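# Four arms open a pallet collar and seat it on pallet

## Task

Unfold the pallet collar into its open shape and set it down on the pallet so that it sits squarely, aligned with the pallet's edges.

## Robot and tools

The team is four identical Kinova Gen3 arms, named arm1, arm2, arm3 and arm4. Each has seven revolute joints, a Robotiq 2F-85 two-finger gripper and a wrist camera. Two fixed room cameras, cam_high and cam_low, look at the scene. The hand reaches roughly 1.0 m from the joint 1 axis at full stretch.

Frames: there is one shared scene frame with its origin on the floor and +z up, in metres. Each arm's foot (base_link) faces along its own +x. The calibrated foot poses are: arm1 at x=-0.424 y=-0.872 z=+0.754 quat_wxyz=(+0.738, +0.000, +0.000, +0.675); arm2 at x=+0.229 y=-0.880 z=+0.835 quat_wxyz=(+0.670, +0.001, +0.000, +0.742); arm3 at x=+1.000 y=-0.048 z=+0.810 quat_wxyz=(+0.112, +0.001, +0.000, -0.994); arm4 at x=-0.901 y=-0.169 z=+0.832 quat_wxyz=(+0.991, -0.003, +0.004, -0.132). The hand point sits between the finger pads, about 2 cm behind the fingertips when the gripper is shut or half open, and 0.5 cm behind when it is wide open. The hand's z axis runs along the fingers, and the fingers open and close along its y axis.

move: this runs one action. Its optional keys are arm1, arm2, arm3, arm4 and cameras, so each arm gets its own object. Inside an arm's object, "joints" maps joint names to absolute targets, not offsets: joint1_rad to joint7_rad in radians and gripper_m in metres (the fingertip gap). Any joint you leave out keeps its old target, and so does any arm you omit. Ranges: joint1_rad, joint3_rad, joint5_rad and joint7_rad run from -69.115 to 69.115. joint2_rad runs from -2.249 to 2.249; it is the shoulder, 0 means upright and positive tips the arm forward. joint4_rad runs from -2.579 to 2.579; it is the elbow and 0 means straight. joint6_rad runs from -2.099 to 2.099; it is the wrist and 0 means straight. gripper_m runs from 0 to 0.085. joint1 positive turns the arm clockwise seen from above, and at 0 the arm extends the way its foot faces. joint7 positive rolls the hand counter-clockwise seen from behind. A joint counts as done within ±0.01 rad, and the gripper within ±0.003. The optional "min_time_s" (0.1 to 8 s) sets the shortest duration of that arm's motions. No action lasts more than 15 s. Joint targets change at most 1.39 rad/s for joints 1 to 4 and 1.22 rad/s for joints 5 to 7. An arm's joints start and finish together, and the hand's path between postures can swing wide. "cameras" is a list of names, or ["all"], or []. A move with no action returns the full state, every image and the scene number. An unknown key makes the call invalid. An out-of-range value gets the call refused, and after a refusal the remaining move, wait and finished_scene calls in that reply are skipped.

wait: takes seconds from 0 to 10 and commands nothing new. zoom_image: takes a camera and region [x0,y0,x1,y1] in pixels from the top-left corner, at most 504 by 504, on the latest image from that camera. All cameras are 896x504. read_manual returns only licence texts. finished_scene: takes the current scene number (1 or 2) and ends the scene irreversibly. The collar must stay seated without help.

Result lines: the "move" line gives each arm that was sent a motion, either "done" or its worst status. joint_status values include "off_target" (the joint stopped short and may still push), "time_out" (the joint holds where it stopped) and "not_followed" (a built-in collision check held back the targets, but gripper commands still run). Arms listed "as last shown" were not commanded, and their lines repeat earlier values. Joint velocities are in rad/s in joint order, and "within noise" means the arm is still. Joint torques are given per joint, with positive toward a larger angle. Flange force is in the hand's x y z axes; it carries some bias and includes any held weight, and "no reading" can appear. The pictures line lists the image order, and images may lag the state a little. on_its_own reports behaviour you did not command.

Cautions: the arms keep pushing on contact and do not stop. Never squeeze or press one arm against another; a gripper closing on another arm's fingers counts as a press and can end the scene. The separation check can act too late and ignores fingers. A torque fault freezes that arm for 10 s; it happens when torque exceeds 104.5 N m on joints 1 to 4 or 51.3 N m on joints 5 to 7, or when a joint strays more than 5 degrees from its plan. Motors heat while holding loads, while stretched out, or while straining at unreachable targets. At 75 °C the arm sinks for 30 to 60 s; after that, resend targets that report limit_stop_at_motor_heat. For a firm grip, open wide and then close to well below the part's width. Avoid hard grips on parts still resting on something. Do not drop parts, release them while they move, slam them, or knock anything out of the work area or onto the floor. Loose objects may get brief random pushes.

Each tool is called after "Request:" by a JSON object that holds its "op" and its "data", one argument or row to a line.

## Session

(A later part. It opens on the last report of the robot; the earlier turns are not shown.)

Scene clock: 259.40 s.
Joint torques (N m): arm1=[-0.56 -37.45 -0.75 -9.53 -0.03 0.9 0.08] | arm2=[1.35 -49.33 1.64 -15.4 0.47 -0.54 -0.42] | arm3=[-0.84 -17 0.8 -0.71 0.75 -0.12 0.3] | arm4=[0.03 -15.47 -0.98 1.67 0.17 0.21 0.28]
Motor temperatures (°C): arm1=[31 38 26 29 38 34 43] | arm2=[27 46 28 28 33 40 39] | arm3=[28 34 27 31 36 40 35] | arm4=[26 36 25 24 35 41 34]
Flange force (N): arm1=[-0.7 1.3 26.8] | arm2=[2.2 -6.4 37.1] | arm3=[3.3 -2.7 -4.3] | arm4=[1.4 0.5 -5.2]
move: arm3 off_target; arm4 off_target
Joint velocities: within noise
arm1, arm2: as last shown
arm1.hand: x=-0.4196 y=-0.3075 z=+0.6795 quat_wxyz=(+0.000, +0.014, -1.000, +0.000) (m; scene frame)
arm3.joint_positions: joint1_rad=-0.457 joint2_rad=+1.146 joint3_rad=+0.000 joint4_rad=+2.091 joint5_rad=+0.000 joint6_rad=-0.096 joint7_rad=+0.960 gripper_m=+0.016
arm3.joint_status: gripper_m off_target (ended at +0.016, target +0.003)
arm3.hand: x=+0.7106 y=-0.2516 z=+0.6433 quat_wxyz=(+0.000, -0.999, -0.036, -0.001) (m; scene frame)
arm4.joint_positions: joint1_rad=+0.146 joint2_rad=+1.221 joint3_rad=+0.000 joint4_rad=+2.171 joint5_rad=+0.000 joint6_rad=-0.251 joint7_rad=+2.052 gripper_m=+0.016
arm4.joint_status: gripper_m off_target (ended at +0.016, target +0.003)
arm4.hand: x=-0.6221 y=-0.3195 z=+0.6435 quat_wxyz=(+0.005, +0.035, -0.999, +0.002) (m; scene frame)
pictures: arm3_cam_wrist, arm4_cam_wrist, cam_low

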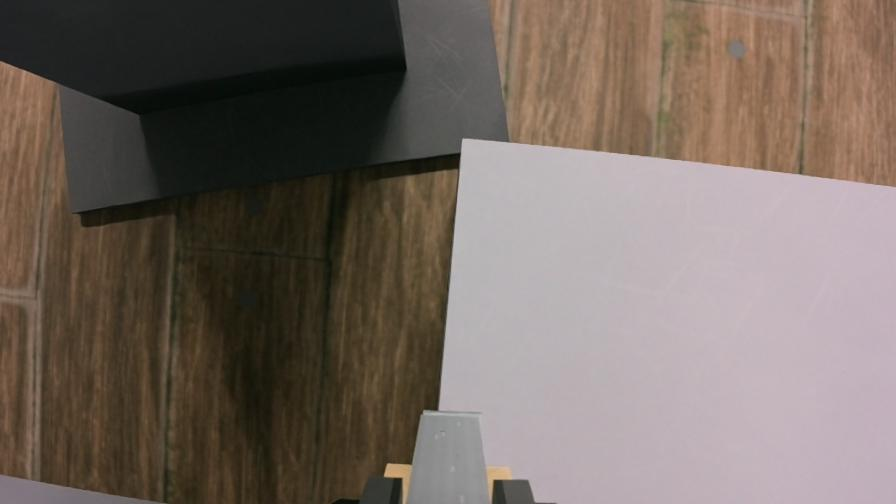

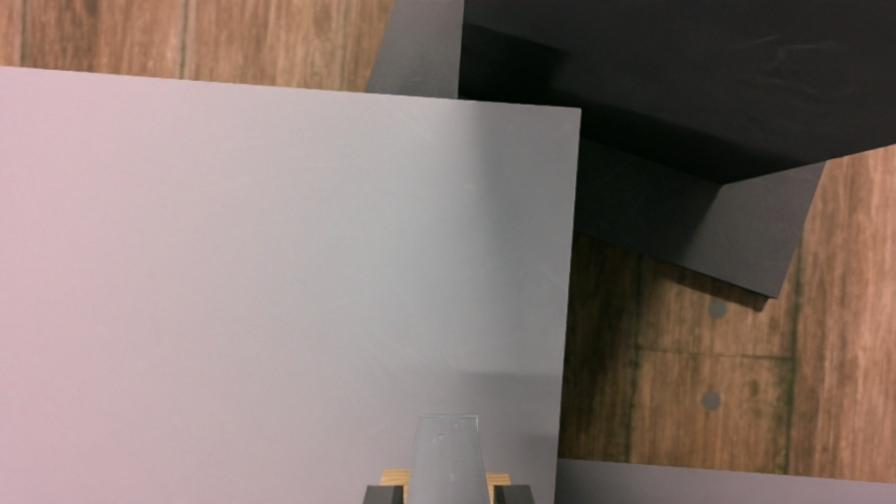

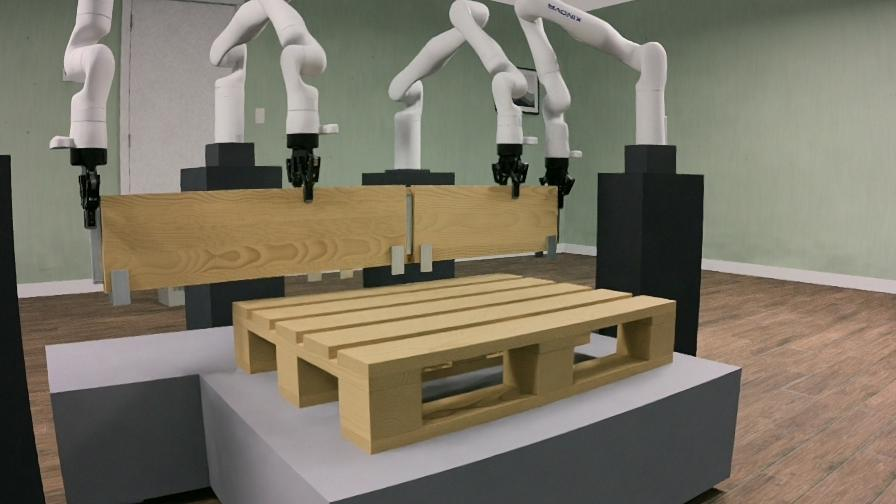

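Request:
{"op": "move", "data": {
  "arm1": {"joints": {"gripper_m": 0.085}},
  "arm2": {"joints": {"gripper_m": 0.085}},
  "cameras": []
}}

Request:
{"op": "move", "data": {
  "arm1": {"joints": {"joint1_rad": -0.126, "joint2_rad": 0.838, "joint4_rad": 1.3778, "joint6_rad": 0.9258, "joint7_rad": -0.0087}, "min_time_s": 1.2},
  "arm2": {"joints": {"joint1_rad": 0.0609, "joint2_rad": 1.0445, "joint4_rad": 1.2152, "joint6_rad": 0.8819, "joint7_rad": 0.0262}, "min_time_s": 1.2},
  "cameras": ["arm1_cam_wrist", "arm2_cam_wrist", "cam_low"]
}}

Scene clock: 291.77 s.
Joint torques (N m): arm1=[-0.58 -25.05 -1.08 -5.68 0.24 -0.02 0.37] | arm2=[0.63 -23.29 0.17 -6.54 0.19 -0.28 -0.33] | arm3=[-2.78 -25.72 -1.24 3.41 1.03 1.02 0.5] | arm4=[1.34 -24.45 1.57 7.94 -0.31 1.51 0.1]
Motor temperatures (°C): arm1=[31 39 26 29 38 34 43] | arm2=[27 50 28 28 33 39 39] | arm3=[28 34 27 30 36 40 35] | arm4=[26 36 25 24 35 41 34]
Flange force (N): arm1=[-0.2 2.1 3.2] | arm2=[1.2 -6.2 -5.4] | arm3=[-5.2 -3.4 26.2] | arm4=[-6.3 -0.1 30.8]
move: arm1 done; arm2 done
Joint velocities: within noise
arm1.joint_positions: joint1_rad=-0.126 joint2_rad=+1.075 joint3_rad=+0.000 joint4_rad=+1.402 joint5_rad=+0.000 joint6_rad=+0.664 joint7_rad=-0.009 gripper_m=+0.085
arm1.joint_status: all done
arm1.hand: x=-0.4196 y=-0.3074 z=+0.6795 quat_wxyz=(+0.000, +0.014, -1.000, +0.000) (m; scene frame)
arm2.joint_positions: joint1_rad=+0.061 joint2_rad=+1.299 joint3_rad=+0.000 joint4_rad=+1.148 joint5_rad=+0.000 joint6_rad=+0.694 joint7_rad=+0.026 gripper_m=+0.085
arm2.joint_status: all done
arm2.hand: x=+0.2284 y=-0.2730 z=+0.6813 quat_wxyz=(+0.001, +0.034, -0.999, -0.001) (m; scene frame)
arm3, arm4: as last shown
arm4.hand: x=-0.6222 y=-0.3196 z=+0.6435 quat_wxyz=(+0.005, +0.035, -0.999, +0.002) (m; scene frame)
pictures: none
No camera images: "cameras" was empty.

Scene clock: 293.33 s.
Joint torques (N m): arm1=[-0.58 -23.94 -1.08 -7.35 0.23 -0.07 0.4] | arm2=[0.61 -22.52 0.09 -7.73 0.18 -0.22 -0.37] | arm3=[-2.36 -25.76 -0.81 3.36 0.82 1.02 0.26] | arm4=[1.02 -24.45 1.23 7.97 -0.1 1.47 0.3]
Motor temperatures (°C): arm1=[31 39 26 29 38 34 43] | arm2=[27 50 28 28 33 39 39] | arm3=[28 35 27 30 36 40 35] | arm4=[26 36 25 24 35 41 34]
Flange force (N): arm1=[-0.3 2.9 2.5] | arm2=[1.1 -6.9 -3.7] | arm3=[-4.7 -3.0 26.3] | arm4=[-6.3 -0.6 30.8]
move: arm1 done; arm2 done
Joint velocities: within noise
arm1.joint_positions: joint1_rad=-0.126 joint2_rad=+0.838 joint3_rad=+0.000 joint4_rad=+1.378 joint5_rad=+0.000 joint6_rad=+0.926 joint7_rad=-0.009 gripper_m=+0.085
arm1.joint_status: all done
arm1.hand: x=-0.4195 y=-0.3074 z=+0.8194 quat_wxyz=(+0.000, +0.014, -1.000, +0.000) (m; scene frame)
arm2.joint_positions: joint1_rad=+0.061 joint2_rad=+1.045 joint3_rad=+0.000 joint4_rad=+1.215 joint5_rad=+0.000 joint6_rad=+0.882 joint7_rad=+0.026 gripper_m=+0.085
arm2.joint_status: all done
arm2.hand: x=+0.2287 y=-0.2732 z=+0.8214 quat_wxyz=(+0.001, +0.034, -0.999, -0.001) (m; scene frame)
arm3, arm4: as last shown
arm4.hand: x=-0.6221 y=-0.3195 z=+0.6435 quat_wxyz=(+0.005, +0.035, -0.999, +0.002) (m; scene frame)
pictures: arm1_cam_wrist, arm2_cam_wrist, cam_low

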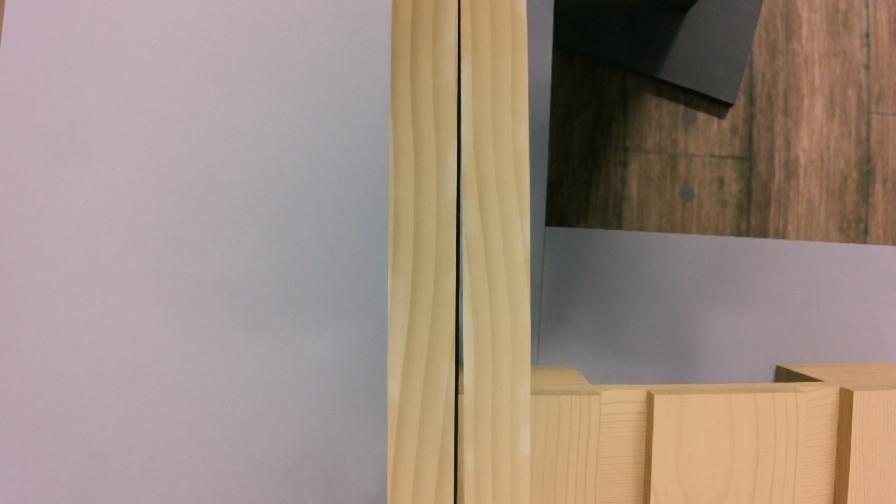

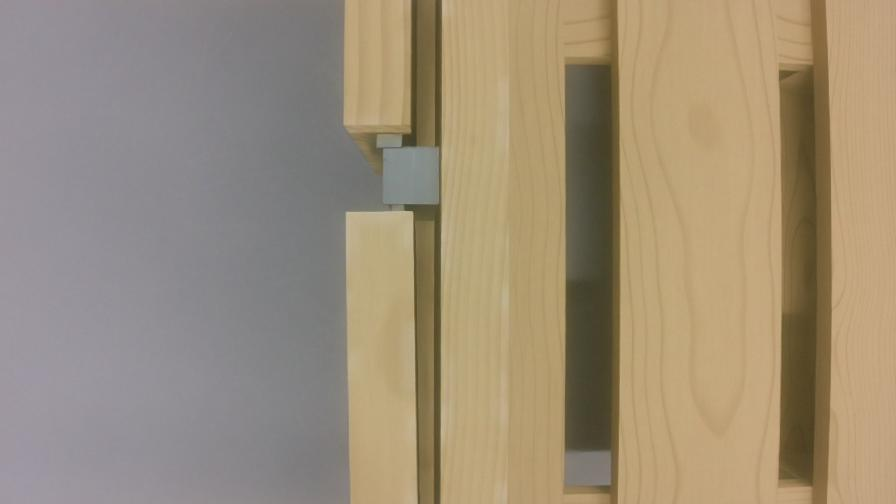

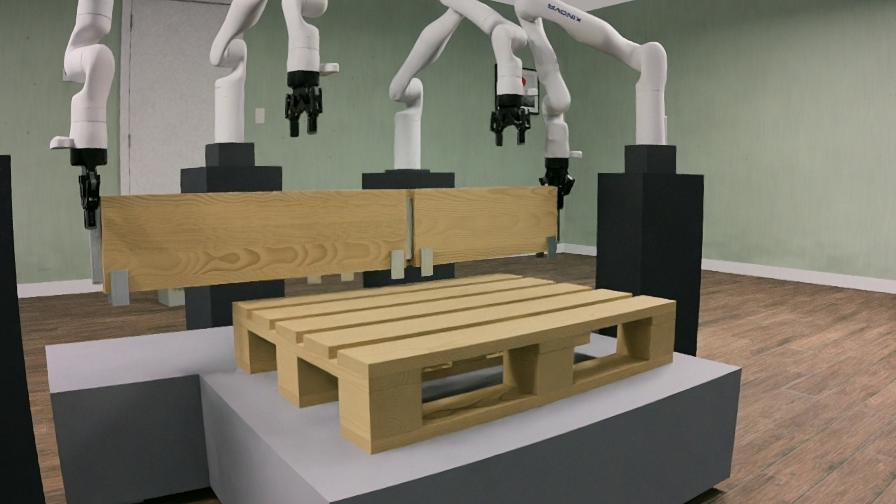

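Request:
{"op": "move", "data": {
  "arm1": {"joints": {"joint1_rad": -0.0192, "joint2_rad": 0.8782, "joint4_rad": 1.408, "joint6_rad": 0.8554, "joint7_rad": 0.0981, "gripper_m": 0.05}, "min_time_s": 2.5},
  "arm2": {"joints": {"joint1_rad": -0.2973, "joint2_rad": 1.1251, "joint4_rad": 1.1348, "joint6_rad": 0.8817, "joint7_rad": -0.332, "gripper_m": 0.05}, "min_time_s": 2.5},
  "arm3": {"joints": {"joint1_rad": -0.1016, "joint2_rad": 1.1603, "joint4_rad": 2.1918, "joint6_rad": -0.2105, "joint7_rad": 1.2955}, "min_time_s": 3},
  "arm4": {"joints": {"joint7_rad": 2.0324}, "min_time_s": 3},
  "cameras": ["arm1_cam_wrist", "arm2_cam_wrist"]
}}

Scene clock: 379.20 s.
Joint torques (N m): arm1=[-0.58 -24.05 -1.1 -6.93 0.2 -0.05 0.38] | arm2=[0.6 -23.21 0.12 -7.74 0.17 -0.2 -0.36] | arm3=[1.22 -25.66 1.96 3.66 -0.67 -0.1 -1.23] | arm4=[3.36 -24.95 2.13 6.31 -2.19 1.57 -1.91]
Motor temperatures (°C): arm1=[31 39 26 29 38 34 43] | arm2=[27 44 28 28 33 38 39] | arm3=[28 38 27 31 36 40 35] | arm4=[26 41 25 25 35 41 34]
Flange force (N): arm1=[-0.6 2.6 2.7] | arm2=[-1.6 -7.3 -4.1] | arm3=[0.2 1.3 27.2] | arm4=[-1.7 2.8 29.9]
move: arm1 done; arm2 done; arm3 done; arm4 done
Joint velocities: within noise
arm1.joint_positions: joint1_rad=-0.019 joint2_rad=+0.878 joint3_rad=+0.000 joint4_rad=+1.408 joint5_rad=+0.000 joint6_rad=+0.855 joint7_rad=+0.098 gripper_m=+0.050
arm1.joint_status: all done
arm1.hand: x=-0.3596 y=-0.3139 z=+0.7894 quat_wxyz=(+0.000, +0.014, -1.000, +0.000) (m; scene frame)
arm2.joint_positions: joint1_rad=-0.297 joint2_rad=+1.125 joint3_rad=+0.000 joint4_rad=+1.135 joint5_rad=+0.000 joint6_rad=+0.882 joint7_rad=-0.332 gripper_m=+0.050
arm2.joint_status: all done
arm2.hand: x=+0.0097 y=-0.2973 z=+0.7918 quat_wxyz=(+0.001, +0.034, -0.999, -0.001) (m; scene frame)
arm3.joint_positions: joint1_rad=-0.102 joint2_rad=+1.160 joint3_rad=+0.000 joint4_rad=+2.192 joint5_rad=+0.000 joint6_rad=-0.210 joint7_rad=+1.295 gripper_m=+0.016
arm3.joint_status: all done
arm3.hand: x=+0.6893 y=-0.1273 z=+0.6432 quat_wxyz=(+0.000, -1.000, -0.026, -0.001) (m; scene frame)
arm4.joint_positions: joint1_rad=+0.146 joint2_rad=+1.221 joint3_rad=+0.000 joint4_rad=+2.171 joint5_rad=+0.000 joint6_rad=-0.251 joint7_rad=+2.032 gripper_m=+0.016
arm4.joint_status: all done
arm4.hand: x=-0.6221 y=-0.3195 z=+0.6435 quat_wxyz=(+0.005, +0.025, -1.000, +0.002) (m; scene frame)
pictures: arm1_cam_wrist, arm2_cam_wrist

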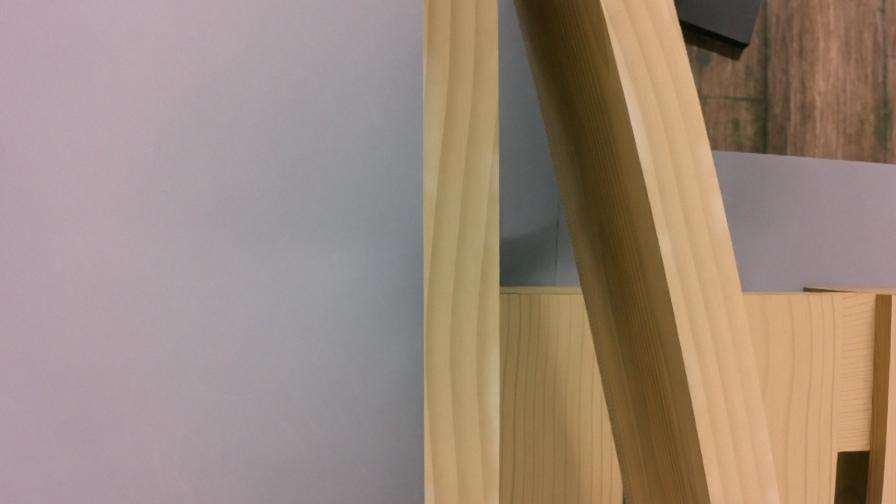

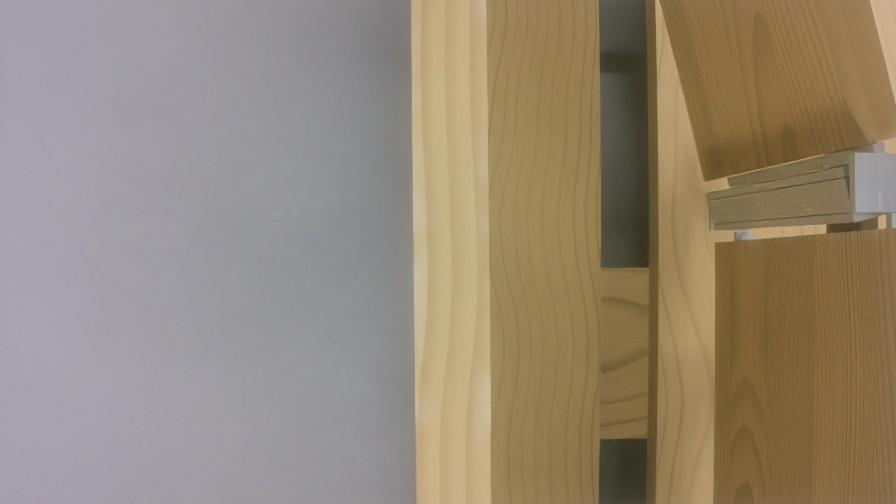

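Request:
{"op": "move", "data": {
  "arm1": {"joints": {"joint1_rad": -0.0194, "joint2_rad": 1.0836, "joint4_rad": 1.4038, "joint6_rad": 0.6542, "joint7_rad": 0.0999}, "min_time_s": 1.5},
  "arm2": {"joints": {"joint1_rad": -0.2944, "joint2_rad": 1.3369, "joint4_rad": 1.0406, "joint6_rad": 0.7641, "joint7_rad": -0.3191}, "min_time_s": 1.5},
  "cameras": []
}}

Request:
{"op": "move", "data": {
  "arm1": {"joints": {"gripper_m": 0.006}},
  "arm2": {"joints": {"gripper_m": 0.006}},
  "cameras": ["arm1_cam_wrist", "arm2_cam_wrist"]
}}

Request:
{"op": "move", "data": {
  "arm4": {"joints": {"gripper_m": 0.026}},
  "cameras": []
}}

Scene clock: 504.00 s.
Joint torques (N m): arm1=[-0.62 -25 -1.02 -5.59 0.26 -0.01 0.42] | arm2=[0.67 -24 0.12 -7.01 0.21 -0.31 -0.36] | arm3=[1.19 -25.61 1.94 3.7 -0.68 -0.06 -1.25] | arm4=[3.38 -24.93 2.13 6.42 -2.16 1.62 -1.92]
Motor temperatures (°C): arm1=[31 37 26 29 38 34 43] | arm2=[27 39 28 28 33 38 39] | arm3=[28 37 27 31 36 40 35] | arm4=[26 44 25 25 35 41 34]
Flange force (N): arm1=[-0.4 2.0 3.2] | arm2=[-1.2 -6.7 -5.3] | arm3=[0.2 1.1 27.1] | arm4=[-1.9 2.8 30.1]
move: arm1 done; arm2 done
Joint velocities: within noise
arm1.joint_positions: joint1_rad=-0.019 joint2_rad=+1.084 joint3_rad=+0.000 joint4_rad=+1.404 joint5_rad=+0.000 joint6_rad=+0.654 joint7_rad=+0.100 gripper_m=+0.050
arm1.joint_status: all done
arm1.hand: x=-0.3596 y=-0.3119 z=+0.6745 quat_wxyz=(+0.000, +0.015, -1.000, +0.000) (m; scene frame)
arm2.joint_positions: joint1_rad=-0.294 joint2_rad=+1.337 joint3_rad=+0.000 joint4_rad=+1.041 joint5_rad=+0.000 joint6_rad=+0.764 joint7_rad=-0.319 gripper_m=+0.050
arm2.joint_status: all done
arm2.hand: x=+0.0094 y=-0.2923 z=+0.6808 quat_wxyz=(+0.001, +0.039, -0.999, -0.001) (m; scene frame)
arm3, arm4: as last shown
arm3.hand: x=+0.6893 y=-0.1272 z=+0.6432 quat_wxyz=(+0.000, -1.000, -0.026, -0.001) (m; scene frame)
arm4.hand: x=-0.6221 y=-0.3196 z=+0.6435 quat_wxyz=(+0.005, +0.025, -1.000, +0.002) (m; scene frame)
pictures: none
No camera images: "cameras" was empty.

Scene clock: 504.83 s.
Joint torques (N m): arm1=[-1.17 -22.87 -1.8 -13.65 -0.45 -6.24 -0.2] | arm2=[-0.02 -22.42 0.01 -2.9 0.73 2.66 0.42] | arm3=[0.91 -26.41 1.76 3.35 -0.46 -0.28 -1.02] | arm4=[6.82 -29.33 8.3 6.24 -2.67 1.04 -1.61]
Motor temperatures (°C): arm1=[31 37 26 29 38 34 43] | arm2=[27 39 28 28 33 38 39] | arm3=[28 37 27 31 36 40 35] | arm4=[26 44 25 25 35 41 34]
Flange force (N): arm1=[0.4 -18.2 -13.6] | arm2=[1.4 1.7 -1.3] | arm3=[0.8 0.8 28.6] | arm4=[-5.8 14.2 41.3]
move: arm1 off_target; arm2 off_target
Joint velocities: within noise
arm1.joint_positions: joint1_rad=-0.019 joint2_rad=+1.084 joint3_rad=+0.000 joint4_rad=+1.404 joint5_rad=+0.000 joint6_rad=+0.654 joint7_rad=+0.100 gripper_m=+0.018
arm1.joint_status: gripper_m off_target (ended at +0.018, target +0.006)
arm1.hand: x=-0.3596 y=-0.3119 z=+0.6744 quat_wxyz=(+0.000, +0.015, -1.000, +0.000) (m; scene frame)
arm2.joint_positions: joint1_rad=-0.294 joint2_rad=+1.337 joint3_rad=+0.000 joint4_rad=+1.041 joint5_rad=+0.000 joint6_rad=+0.764 joint7_rad=-0.319 gripper_m=+0.018
arm2.joint_status: gripper_m off_target (ended at +0.018, target +0.006)
arm2.hand: x=+0.0094 y=-0.2922 z=+0.6808 quat_wxyz=(+0.001, +0.039, -0.999, -0.001) (m; scene frame)
arm3, arm4: as last shown
arm3.hand: x=+0.6894 y=-0.1272 z=+0.6432 quat_wxyz=(+0.000, -1.000, -0.026, -0.001) (m; scene frame)
arm4.hand: x=-0.6221 y=-0.3195 z=+0.6435 quat_wxyz=(+0.005, +0.025, -1.000, +0.002) (m; scene frame)
pictures: arm1_cam_wrist, arm2_cam_wrist

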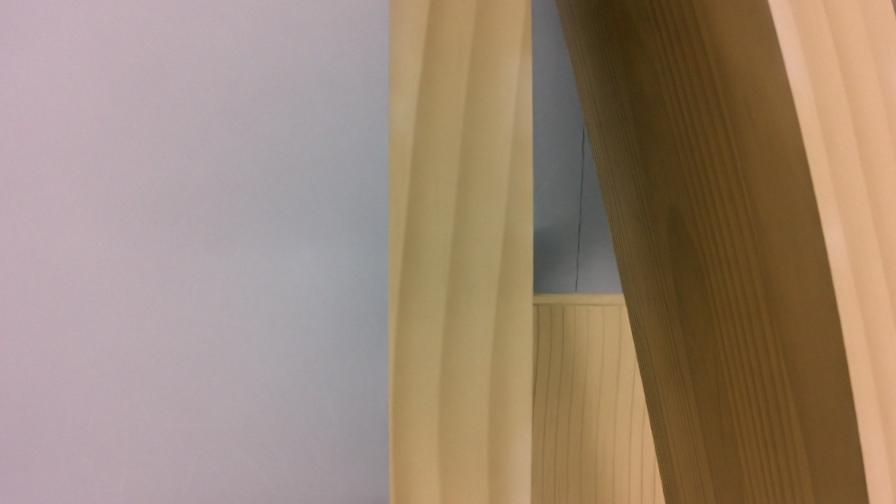

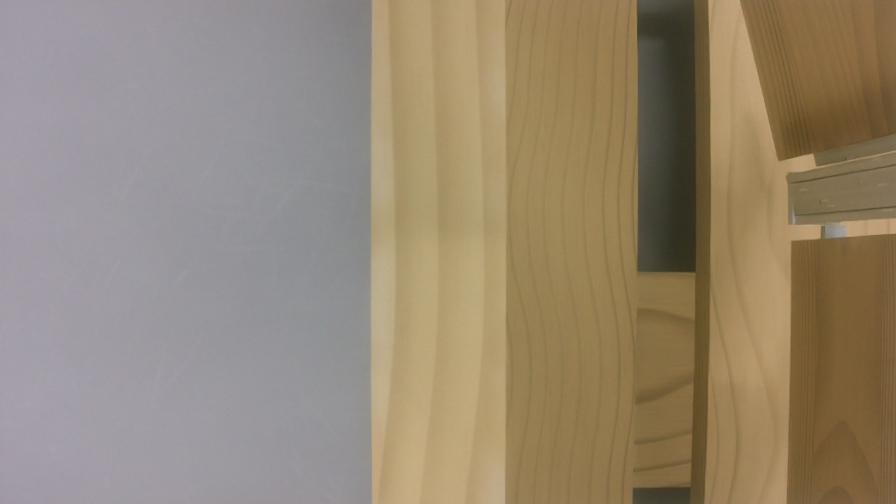

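Scene clock: 505.57 s.
Joint torques (N m): arm1=[-0.4 -49.29 -1.27 -12.76 -0.82 0.75 -0.22] | arm2=[-0.37 -20.53 -0.53 -6.55 0.52 -1.07 0.35] | arm3=[0.39 -24.7 1.97 2.28 -0.52 -0.48 -0.94] | arm4=[-0.13 -16.21 -1.24 1.66 -0.18 0.04 -0.04]
Motor temperatures (°C): arm1=[31 37 26 29 38 34 43] | arm2=[27 39 28 28 33 38 39] | arm3=[28 37 27 31 36 40 35] | arm4=[26 44 25 25 35 41 34]
Flange force (N): arm1=[-1.5 4.4 47.9] | arm2=[-2.1 -7.9 -12.3] | arm3=[1.8 -0.8 22.1] | arm4=[2.1 -1.0 -3.3]
move: arm4 done
Joint velocities: within noise
arm1, arm2, arm3: as last shown
arm2.hand: x=+0.0094 y=-0.2923 z=+0.6808 quat_wxyz=(+0.001, +0.039, -0.999, -0.001) (m; scene frame)
arm3.hand: x=+0.6893 y=-0.1272 z=+0.6432 quat_wxyz=(+0.000, -1.000, -0.026, -0.001) (m; scene frame)
arm4.joint_positions: joint1_rad=+0.146 joint2_rad=+1.221 joint3_rad=+0.000 joint4_rad=+2.171 joint5_rad=+0.000 joint6_rad=-0.251 joint7_rad=+2.032 gripper_m=+0.026
arm4.joint_status: all done
arm4.hand: x=-0.6221 y=-0.3196 z=+0.6435 quat_wxyz=(+0.005, +0.025, -1.000, +0.002) (m; scene frame)
pictures: none
No camera images: "cameras" was empty.

Request:
{"op": "move", "data": {
  "arm2": {"joints": {"joint1_rad": -0.2944, "joint2_rad": 1.3271, "joint4_rad": 1.0462, "joint6_rad": 0.7683, "joint7_rad": -0.3191}, "min_time_s": 1.0},
  "arm3": {"joints": {"joint1_rad": 0.1861, "joint2_rad": 1.1485, "joint4_rad": 2.1162, "joint6_rad": -0.1231, "joint7_rad": 1.5832}, "min_time_s": 2.2},
  "arm4": {"joints": {"joint1_rad": 0.1644, "joint2_rad": 0.7487, "joint4_rad": 2.3302, "joint6_rad": 0.0627, "joint7_rad": 2.0512}, "min_time_s": 1.5},
  "cameras": ["cam_low"]
}}

Request:
{"op": "move", "data": {
  "arm3": {"joints": {"joint1_rad": 0.3988, "joint2_rad": 1.1446, "joint4_rad": 1.9217, "joint6_rad": 0.0753, "joint7_rad": 1.7959}, "min_time_s": 2.2},
  "arm4": {"joints": {"joint1_rad": -0.45, "joint2_rad": 0.7545, "joint4_rad": 2.2216, "joint6_rad": 0.1655, "joint7_rad": 2.0263, "gripper_m": 0.06}, "min_time_s": 1.8},
  "cameras": ["cam_low"]
}}

Request:
{"op": "move", "data": {
  "arm4": {"joints": {"joint1_rad": -0.45, "joint2_rad": 1.0473, "joint4_rad": 1.2718, "joint6_rad": 0.8225, "joint7_rad": 2.0263}, "min_time_s": 1.8},
  "cameras": ["arm4_cam_wrist", "cam_low"]
}}

Scene clock: 531.77 s.
Joint torques (N m): arm1=[1.69 -40.34 0.08 -12.01 -0.29 -1.37 0.14] | arm2=[6.2 -36.01 6.09 -10.67 2.94 -0.23 0.68] | arm3=[0.87 -26.9 2.08 -6.55 -2.15 -2.8 -2.72] | arm4=[0.35 -14.09 -0.6 -0.3 -0.17 0.36 -0.03]
Motor temperatures (°C): arm1=[31 40 26 29 38 34 43] | arm2=[27 39 28 28 33 38 39] | arm3=[28 38 27 31 36 40 35] | arm4=[26 43 25 25 35 41 34]
Flange force (N): arm1=[3.4 1.0 27.9] | arm2=[9.5 -7.4 14.6] | arm3=[17.2 -2.7 11.9] | arm4=[0.2 0.8 -0.6]
move: arm2 done; arm3 done; arm4 done
Joint velocities: within noise
arm1: as last shown
arm1.hand: x=-0.3594 y=-0.3119 z=+0.6744 quat_wxyz=(+0.000, +0.015, -1.000, +0.000) (m; scene frame)
arm2.joint_positions: joint1_rad=-0.294 joint2_rad=+1.327 joint3_rad=+0.000 joint4_rad=+1.046 joint5_rad=+0.000 joint6_rad=+0.768 joint7_rad=-0.319 gripper_m=+0.018
arm2.joint_status: all done
arm2.hand: x=+0.0095 y=-0.2922 z=+0.6858 quat_wxyz=(+0.001, +0.039, -0.999, -0.001) (m; scene frame)
arm3.joint_positions: joint1_rad=+0.186 joint2_rad=+1.148 joint3_rad=+0.000 joint4_rad=+2.116 joint5_rad=+0.000 joint6_rad=-0.123 joint7_rad=+1.583 gripper_m=+0.016
arm3.joint_status: all done
arm3.hand: x=+0.6545 y=-0.0367 z=+0.6430 quat_wxyz=(+0.000, -1.000, -0.026, -0.001) (m; scene frame)
arm4.joint_positions: joint1_rad=+0.164 joint2_rad=+0.749 joint3_rad=+0.000 joint4_rad=+2.330 joint5_rad=+0.000 joint6_rad=+0.063 joint7_rad=+2.051 gripper_m=+0.026
arm4.joint_status: all done
arm4.hand: x=-0.6338 y=-0.3194 z=+0.7986 quat_wxyz=(+0.005, +0.025, -1.000, +0.002) (m; scene frame)
pictures: cam_low

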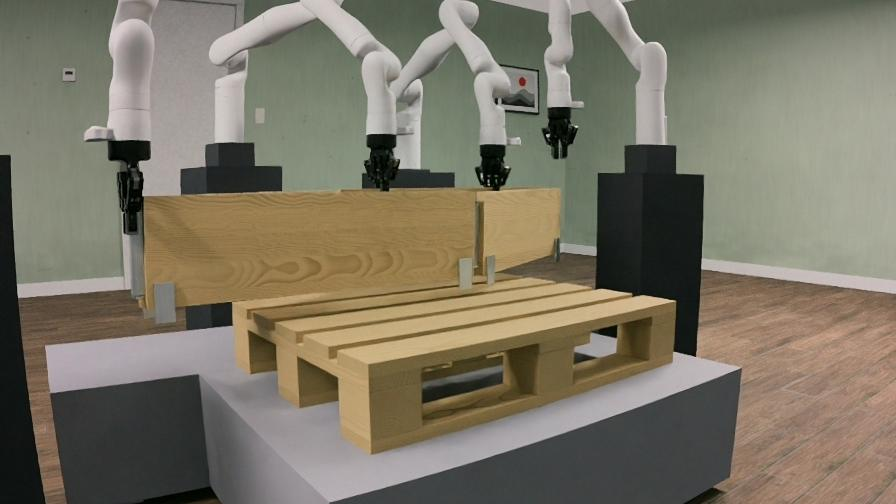

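Scene clock: 534.30 s.
Joint torques (N m): arm1=[5.06 -40.62 3.86 -13.92 1.23 -3.35 0.36] | arm2=[12.87 -44.6 13.1 -15.13 5.54 -1.54 0.84] | arm3=[-4.44 -29.8 -3.05 -14.88 -3.19 -4.53 -3.96] | arm4=[0.33 -15.13 -0.69 -1.21 -0.19 0.33 -0.01]
Motor temperatures (°C): arm1=[31 40 26 29 38 34 43] | arm2=[27 39 28 28 33 38 39] | arm3=[28 38 27 31 36 40 35] | arm4=[26 42 25 25 35 41 34]
Flange force (N): arm1=[10.0 -0.5 24.6] | arm2=[18.8 -14.0 25.6] | arm3=[33.8 -10.7 4.0] | arm4=[0.0 1.1 -0.6]
move: arm3 done; arm4 done
Joint velocities: within noise
arm1, arm2: as last shown
arm1.hand: x=-0.3595 y=-0.3119 z=+0.6745 quat_wxyz=(+0.000, +0.015, -1.000, +0.000) (m; scene frame)
arm2.hand: x=+0.0095 y=-0.2921 z=+0.6858 quat_wxyz=(+0.001, +0.039, -0.999, -0.001) (m; scene frame)
arm3.joint_positions: joint1_rad=+0.399 joint2_rad=+1.144 joint3_rad=+0.000 joint4_rad=+1.922 joint5_rad=+0.000 joint6_rad=+0.075 joint7_rad=+1.796 gripper_m=+0.016
arm3.joint_status: all done
arm3.hand: x=+0.6040 y=+0.0467 z=+0.6429 quat_wxyz=(+0.000, -1.000, -0.026, -0.001) (m; scene frame)
arm4.joint_positions: joint1_rad=-0.450 joint2_rad=+0.755 joint3_rad=+0.000 joint4_rad=+2.222 joint5_rad=+0.000 joint6_rad=+0.165 joint7_rad=+2.026 gripper_m=+0.060
arm4.joint_status: all done
arm4.hand: x=-0.5629 y=-0.1313 z=+0.7992 quat_wxyz=(+0.005, +0.314, -0.949, +0.001) (m; scene frame)
pictures: cam_low

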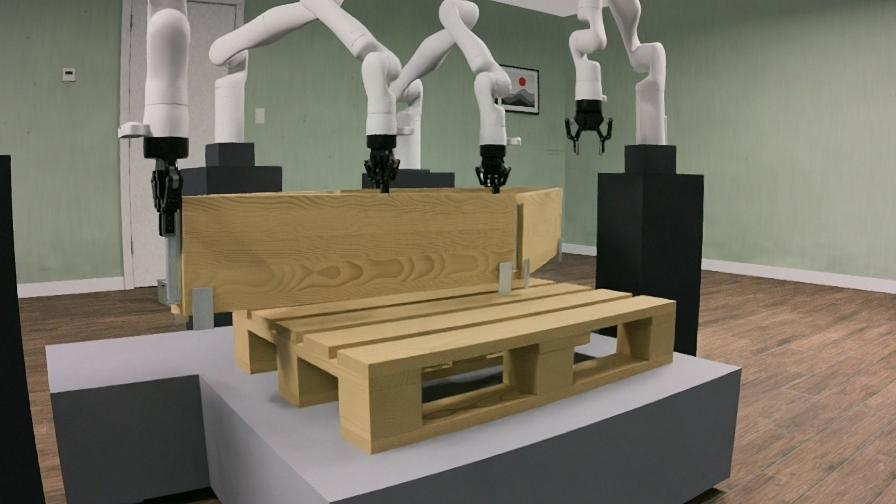

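Scene clock: 536.63 s.
Joint torques (N m): arm1=[4.89 -40.64 3.73 -13.98 1.22 -3.35 0.36] | arm2=[12.76 -44.48 13.03 -14.98 5.48 -1.49 0.88] | arm3=[-4.35 -29.71 -2.95 -14.77 -3.18 -4.52 -3.98] | arm4=[0.27 -24.03 -0.62 -6.37 -0.13 0.37 -0.03]
Motor temperatures (°C): arm1=[31 40 26 29 38 34 43] | arm2=[27 39 28 28 33 38 39] | arm3=[28 38 27 31 36 40 35] | arm4=[26 42 25 25 35 41 34]
Flange force (N): arm1=[9.8 -0.8 24.7] | arm2=[18.8 -13.6 25.5] | arm3=[33.5 -10.6 4.0] | arm4=[0.4 0.7 -0.3]
move: arm4 done
Joint velocities: within noise
arm1, arm2: as last shown
arm1.hand: x=-0.3596 y=-0.3119 z=+0.6745 quat_wxyz=(+0.000, +0.015, -1.000, +0.000) (m; scene frame)
arm2.hand: x=+0.0094 y=-0.2923 z=+0.6858 quat_wxyz=(+0.001, +0.039, -0.999, -0.001) (m; scene frame)
arm3.joint_positions: joint1_rad=+0.399 joint2_rad=+1.145 joint3_rad=+0.000 joint4_rad=+1.922 joint5_rad=+0.000 joint6_rad=+0.075 joint7_rad=+1.796 gripper_m=+0.016
arm3.joint_status: not commanded
arm3.hand: x=+0.6041 y=+0.0467 z=+0.6429 quat_wxyz=(+0.000, -1.000, -0.026, -0.001) (m; scene frame)
arm4.joint_positions: joint1_rad=-0.450 joint2_rad=+1.047 joint3_rad=+0.000 joint4_rad=+1.272 joint5_rad=+0.000 joint6_rad=+0.822 joint7_rad=+2.026 gripper_m=+0.060
arm4.joint_status: all done
arm4.hand: x=-0.3124 y=-0.0847 z=+0.7966 quat_wxyz=(+0.005, +0.314, -0.949, +0.001) (m; scene frame)
pictures: arm4_cam_wrist, cam_low

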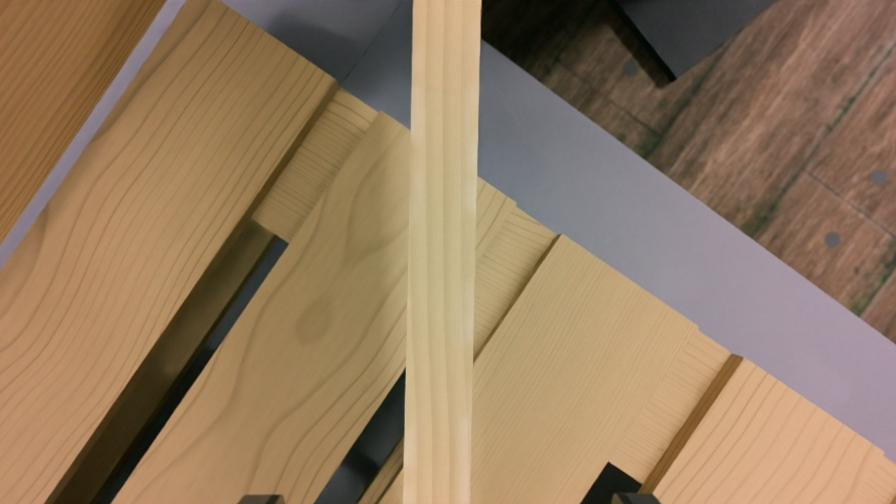

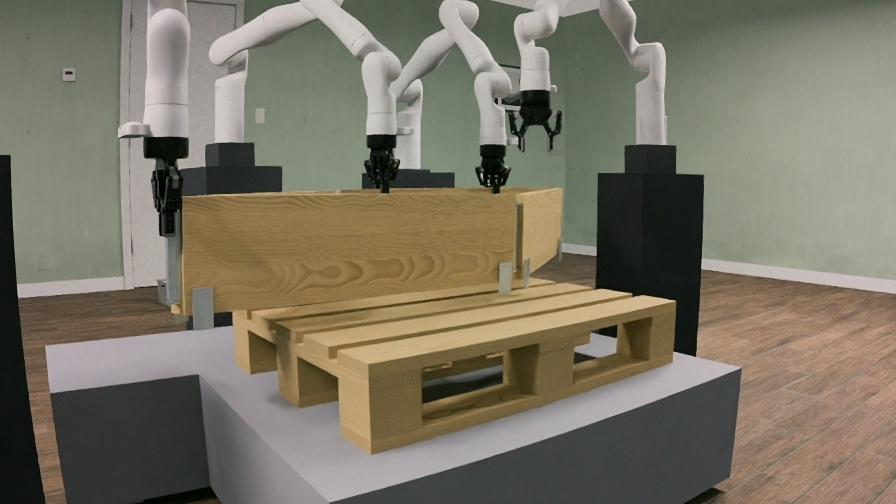

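Request:
{"op": "move", "data": {
  "arm4": {"joints": {"joint1_rad": -0.4456, "joint2_rad": 1.3178, "joint4_rad": 1.1732, "joint6_rad": 0.6506, "joint7_rad": 2.0117}, "min_time_s": 1.6},
  "cameras": []
}}

Request:
{"op": "move", "data": {
  "arm4": {"joints": {"gripper_m": 0.006}},
  "cameras": ["arm4_cam_wrist"]
}}

Request:
{"op": "move", "data": {
  "arm3": {"joints": {"gripper_m": 0.026}},
  "cameras": []
}}

Request:
{"op": "move", "data": {
  "arm3": {"joints": {"joint1_rad": 0.4263, "joint2_rad": 0.7163, "joint4_rad": 2.131, "joint6_rad": 0.2943, "joint7_rad": 1.8234}, "min_time_s": 1.5},
  "cameras": []
}}

Request:
{"op": "move", "data": {
  "arm3": {"joints": {"joint1_rad": 0.1196, "joint2_rad": 0.9598, "joint4_rad": 1.4081, "joint6_rad": 0.7737, "joint7_rad": 2.0771, "gripper_m": 0.06}, "min_time_s": 1.8},
  "cameras": ["arm3_cam_wrist", "cam_low"]
}}

Scene clock: 578.30 s.
Joint torques (N m): arm1=[4.95 -40.64 3.82 -13.94 1.25 -3.36 0.39] | arm2=[12.73 -44.52 12.99 -14.94 5.57 -1.45 0.85] | arm3=[-4.38 -29.72 -2.93 -14.73 -3.19 -4.51 -3.98] | arm4=[0.33 -24.86 -0.55 -5.21 -0.18 0.36 -0.02]
Motor temperatures (°C): arm1=[31 41 26 29 38 34 43] | arm2=[27 42 28 28 33 38 39] | arm3=[28 38 27 31 36 40 35] | arm4=[26 41 25 25 35 41 34]
Flange force (N): arm1=[9.9 -0.5 24.7] | arm2=[18.8 -13.4 25.7] | arm3=[33.4 -10.7 4.0] | arm4=[0.5 0.9 -0.6]
move: arm4 done
Joint velocities: within noise
arm1, arm2, arm3: as last shown
arm1.hand: x=-0.3596 y=-0.3119 z=+0.6744 quat_wxyz=(+0.000, +0.015, -1.000, +0.000) (m; scene frame)
arm4.joint_positions: joint1_rad=-0.446 joint2_rad=+1.318 joint3_rad=+0.000 joint4_rad=+1.173 joint5_rad=+0.000 joint6_rad=+0.651 joint7_rad=+2.012 gripper_m=+0.060
arm4.joint_status: all done
arm4.hand: x=-0.3104 y=-0.0873 z=+0.6553 quat_wxyz=(+0.005, +0.305, -0.952, +0.001) (m; scene frame)
pictures: none
No camera images: "cameras" was empty.

Scene clock: 579.20 s.
Joint torques (N m): arm1=[4.21 -41.31 3.07 -13.73 1.1 -2.84 0.48] | arm2=[11.67 -45.79 11.93 -15.3 5.22 -1.16 0.96] | arm3=[-4.21 -29.67 -2.94 -14.52 -3.16 -4.36 -3.93] | arm4=[-0.23 -22.07 -2.74 -4.79 -1.17 0.45 0.29]
Motor temperatures (°C): arm1=[31 41 26 29 38 34 43] | arm2=[27 42 28 28 33 38 39] | arm3=[28 38 27 31 36 40 35] | arm4=[26 41 25 25 35 41 34]
Flange force (N): arm1=[8.7 -0.2 26.8] | arm2=[17.2 -13.5 28.1] | arm3=[33.1 -10.2 4.4] | arm4=[3.0 1.7 -5.8]
move: arm4 off_target
Joint velocities: within noise
arm1, arm2, arm3: as last shown
arm2.hand: x=+0.0094 y=-0.2924 z=+0.6857 quat_wxyz=(+0.001, +0.039, -0.999, -0.001) (m; scene frame)
arm4.joint_positions: joint1_rad=-0.446 joint2_rad=+1.318 joint3_rad=+0.000 joint4_rad=+1.173 joint5_rad=+0.000 joint6_rad=+0.651 joint7_rad=+2.012 gripper_m=+0.019
arm4.joint_status: gripper_m off_target (ended at +0.019, target +0.006)
arm4.hand: x=-0.3104 y=-0.0874 z=+0.6553 quat_wxyz=(+0.005, +0.305, -0.952, +0.001) (m; scene frame)
pictures: arm4_cam_wrist

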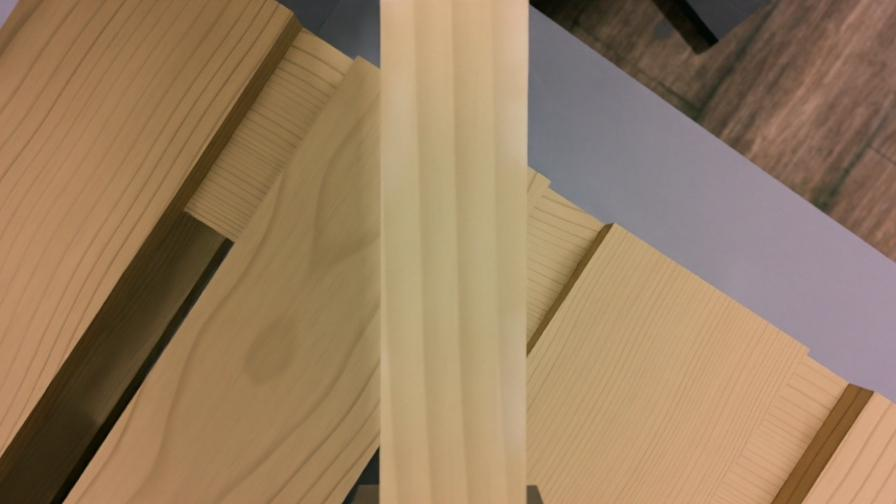

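Scene clock: 579.93 s.
Joint torques (N m): arm1=[8.17 -37.97 7.37 -12.81 2.89 -2.75 0.89] | arm2=[17.06 -42.18 17.32 -19.18 7.3 -5.26 1.14] | arm3=[-13.7 -37 -16.8 -18.93 -0.75 -7.89 -0.63] | arm4=[1 -27.25 -0.67 -3.88 0.01 1.94 0.73]
Motor temperatures (°C): arm1=[31 41 26 29 38 34 43] | arm2=[27 42 28 28 33 38 39] | arm3=[28 38 27 31 36 40 35] | arm4=[26 41 25 25 35 41 34]
Flange force (N): arm1=[16.6 -0.7 20.9] | arm2=[21.8 -29.3 13.1] | arm3=[38.6 -24.7 13.0] | arm4=[-5.0 0.7 7.2]
move: arm3 done
Joint velocities: within noise
arm1.joint_positions: joint1_rad=-0.019 joint2_rad=+1.083 joint3_rad=+0.000 joint4_rad=+1.404 joint5_rad=+0.000 joint6_rad=+0.654 joint7_rad=+0.100 gripper_m=+0.018
arm1.joint_status: not commanded
arm1.hand: x=-0.3597 y=-0.3118 z=+0.6745 quat_wxyz=(+0.000, +0.015, -1.000, +0.000) (m; scene frame)
arm2.joint_positions: joint1_rad=-0.295 joint2_rad=+1.327 joint3_rad=+0.000 joint4_rad=+1.046 joint5_rad=+0.000 joint6_rad=+0.768 joint7_rad=-0.319 gripper_m=+0.018
arm2.joint_status: not commanded
arm2.hand: x=+0.0092 y=-0.2923 z=+0.6858 quat_wxyz=(+0.001, +0.039, -0.999, -0.001) (m; scene frame)
arm3.joint_positions: joint1_rad=+0.399 joint2_rad=+1.145 joint3_rad=+0.000 joint4_rad=+1.922 joint5_rad=+0.000 joint6_rad=+0.075 joint7_rad=+1.796 gripper_m=+0.025
arm3.joint_status: all done
arm3.hand: x=+0.6043 y=+0.0467 z=+0.6428 quat_wxyz=(+0.000, -1.000, -0.026, -0.001) (m; scene frame)
arm4: as last shown
arm4.hand: x=-0.3105 y=-0.0873 z=+0.6552 quat_wxyz=(+0.005, +0.305, -0.952, +0.001) (m; scene frame)
pictures: none
No camera images: "cameras" was empty.

Scene clock: 581.80 s.
Joint torques (N m): arm1=[-0.8 -26.9 -1.85 -13.67 -0.26 -7.17 0.33] | arm2=[2.56 -54.18 3.45 -15.22 2.12 1.05 0.81] | arm3=[-0.69 -15.85 0.24 -3.24 0.49 0.15 -0.04] | arm4=[3.44 -31.18 1.5 -3.41 -0.11 2.99 -0.35]
Motor temperatures (°C): arm1=[31 41 26 29 38 34 43] | arm2=[28 43 28 28 33 38 39] | arm3=[28 38 27 31 36 40 35] | arm4=[26 41 25 25 35 41 34]
Flange force (N): arm1=[0.8 -9.6 -7.3] | arm2=[5.6 -0.6 46.7] | arm3=[2.9 -0.8 -0.2] | arm4=[-10.3 0.5 16.8]
move: arm3 done
TORQUE WARNING: arm2's joint2_rad reached its warning level (56.7 N m). A warning alone does not stop the arm.
Joint velocities: within noise
arm1.joint_positions: joint1_rad=-0.019 joint2_rad=+1.084 joint3_rad=+0.000 joint4_rad=+1.404 joint5_rad=+0.000 joint6_rad=+0.654 joint7_rad=+0.100 gripper_m=+0.018
arm1.joint_status: not commanded
arm1.hand: x=-0.3596 y=-0.3119 z=+0.6744 quat_wxyz=(+0.000, +0.015, -1.000, +0.000) (m; scene frame)
arm2.joint_positions: joint1_rad=-0.294 joint2_rad=+1.327 joint3_rad=+0.000 joint4_rad=+1.046 joint5_rad=+0.000 joint6_rad=+0.768 joint7_rad=-0.319 gripper_m=+0.018
arm2.joint_status: not commanded
arm2.hand: x=+0.0094 y=-0.2923 z=+0.6858 quat_wxyz=(+0.001, +0.039, -0.999, -0.001) (m; scene frame)
arm3.joint_positions: joint1_rad=+0.426 joint2_rad=+0.716 joint3_rad=+0.000 joint4_rad=+2.131 joint5_rad=+0.000 joint6_rad=+0.294 joint7_rad=+1.823 gripper_m=+0.025
arm3.joint_status: all done
arm3.hand: x=+0.6451 y=+0.0498 z=+0.7990 quat_wxyz=(+0.000, -1.000, -0.026, -0.001) (m; scene frame)
arm4: as last shown
arm4.hand: x=-0.3104 y=-0.0873 z=+0.6553 quat_wxyz=(+0.005, +0.305, -0.952, +0.001) (m; scene frame)
pictures: none
No camera images: "cameras" was empty.

Scene clock: 583.97 s.
Joint torques (N m): arm1=[-0.78 -26.86 -1.8 -13.67 -0.25 -7.2 0.32] | arm2=[2.37 -54.21 3.53 -15.26 2.08 1.08 0.8] | arm3=[-0.65 -22.46 0.37 -6.92 0.52 0.14 -0.03] | arm4=[3.44 -31.2 1.45 -3.38 -0.09 2.98 -0.39]
Motor temperatures (°C): arm1=[31 41 26 30 38 34 43] | arm2=[27 43 28 28 33 38 39] | arm3=[28 38 27 31 36 40 35] | arm4=[26 42 25 25 35 41 34]
Flange force (N): arm1=[0.8 -9.6 -7.4] | arm2=[5.2 -0.8 46.7] | arm3=[3.9 1.1 -0.9] | arm4=[-10.5 0.3 16.8]
move: arm3 done
TORQUE WARNING: arm2's joint2_rad reached its warning level (56.7 N m). A warning alone does not stop the arm.
Joint velocities: within noise
arm1, arm4: as last shown
arm2.joint_positions: joint1_rad=-0.294 joint2_rad=+1.327 joint3_rad=+0.000 joint4_rad=+1.046 joint5_rad=+0.000 joint6_rad=+0.768 joint7_rad=-0.319 gripper_m=+0.018
arm2.joint_status: not commanded
arm2.hand: x=+0.0094 y=-0.2923 z=+0.6858 quat_wxyz=(+0.001, +0.039, -0.999, -0.001) (m; scene frame)
arm3.joint_positions: joint1_rad=+0.120 joint2_rad=+0.960 joint3_rad=+0.000 joint4_rad=+1.408 joint5_rad=+0.000 joint6_rad=+0.774 joint7_rad=+2.077 gripper_m=+0.060
arm3.joint_status: all done
arm3.hand: x=+0.4364 y=-0.0827 z=+0.7987 quat_wxyz=(-0.001, -0.954, -0.301, -0.001) (m; scene frame)
pictures: arm3_cam_wrist, cam_low

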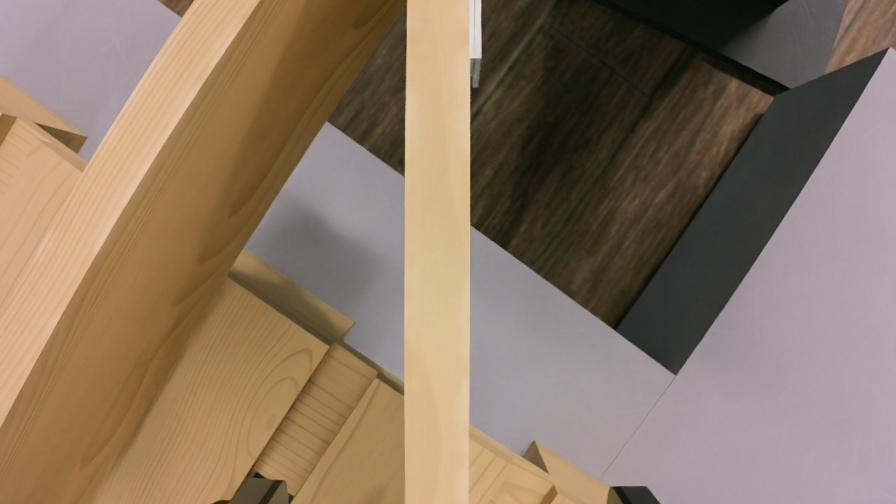

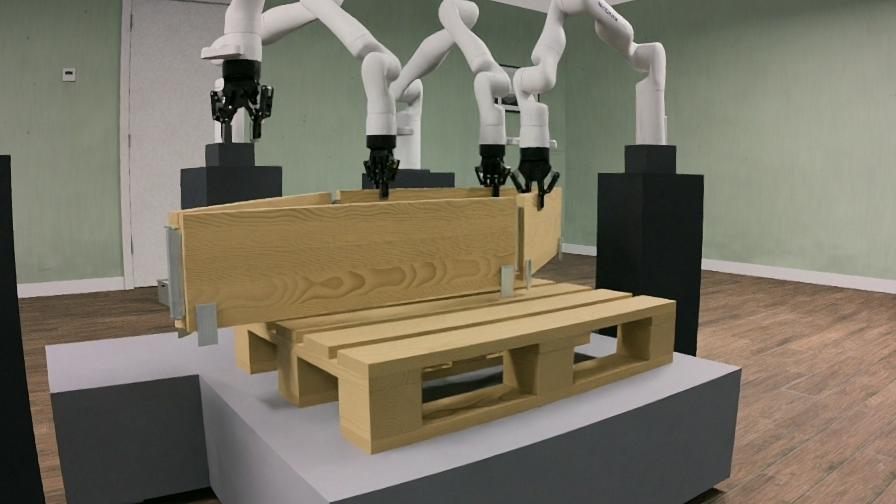

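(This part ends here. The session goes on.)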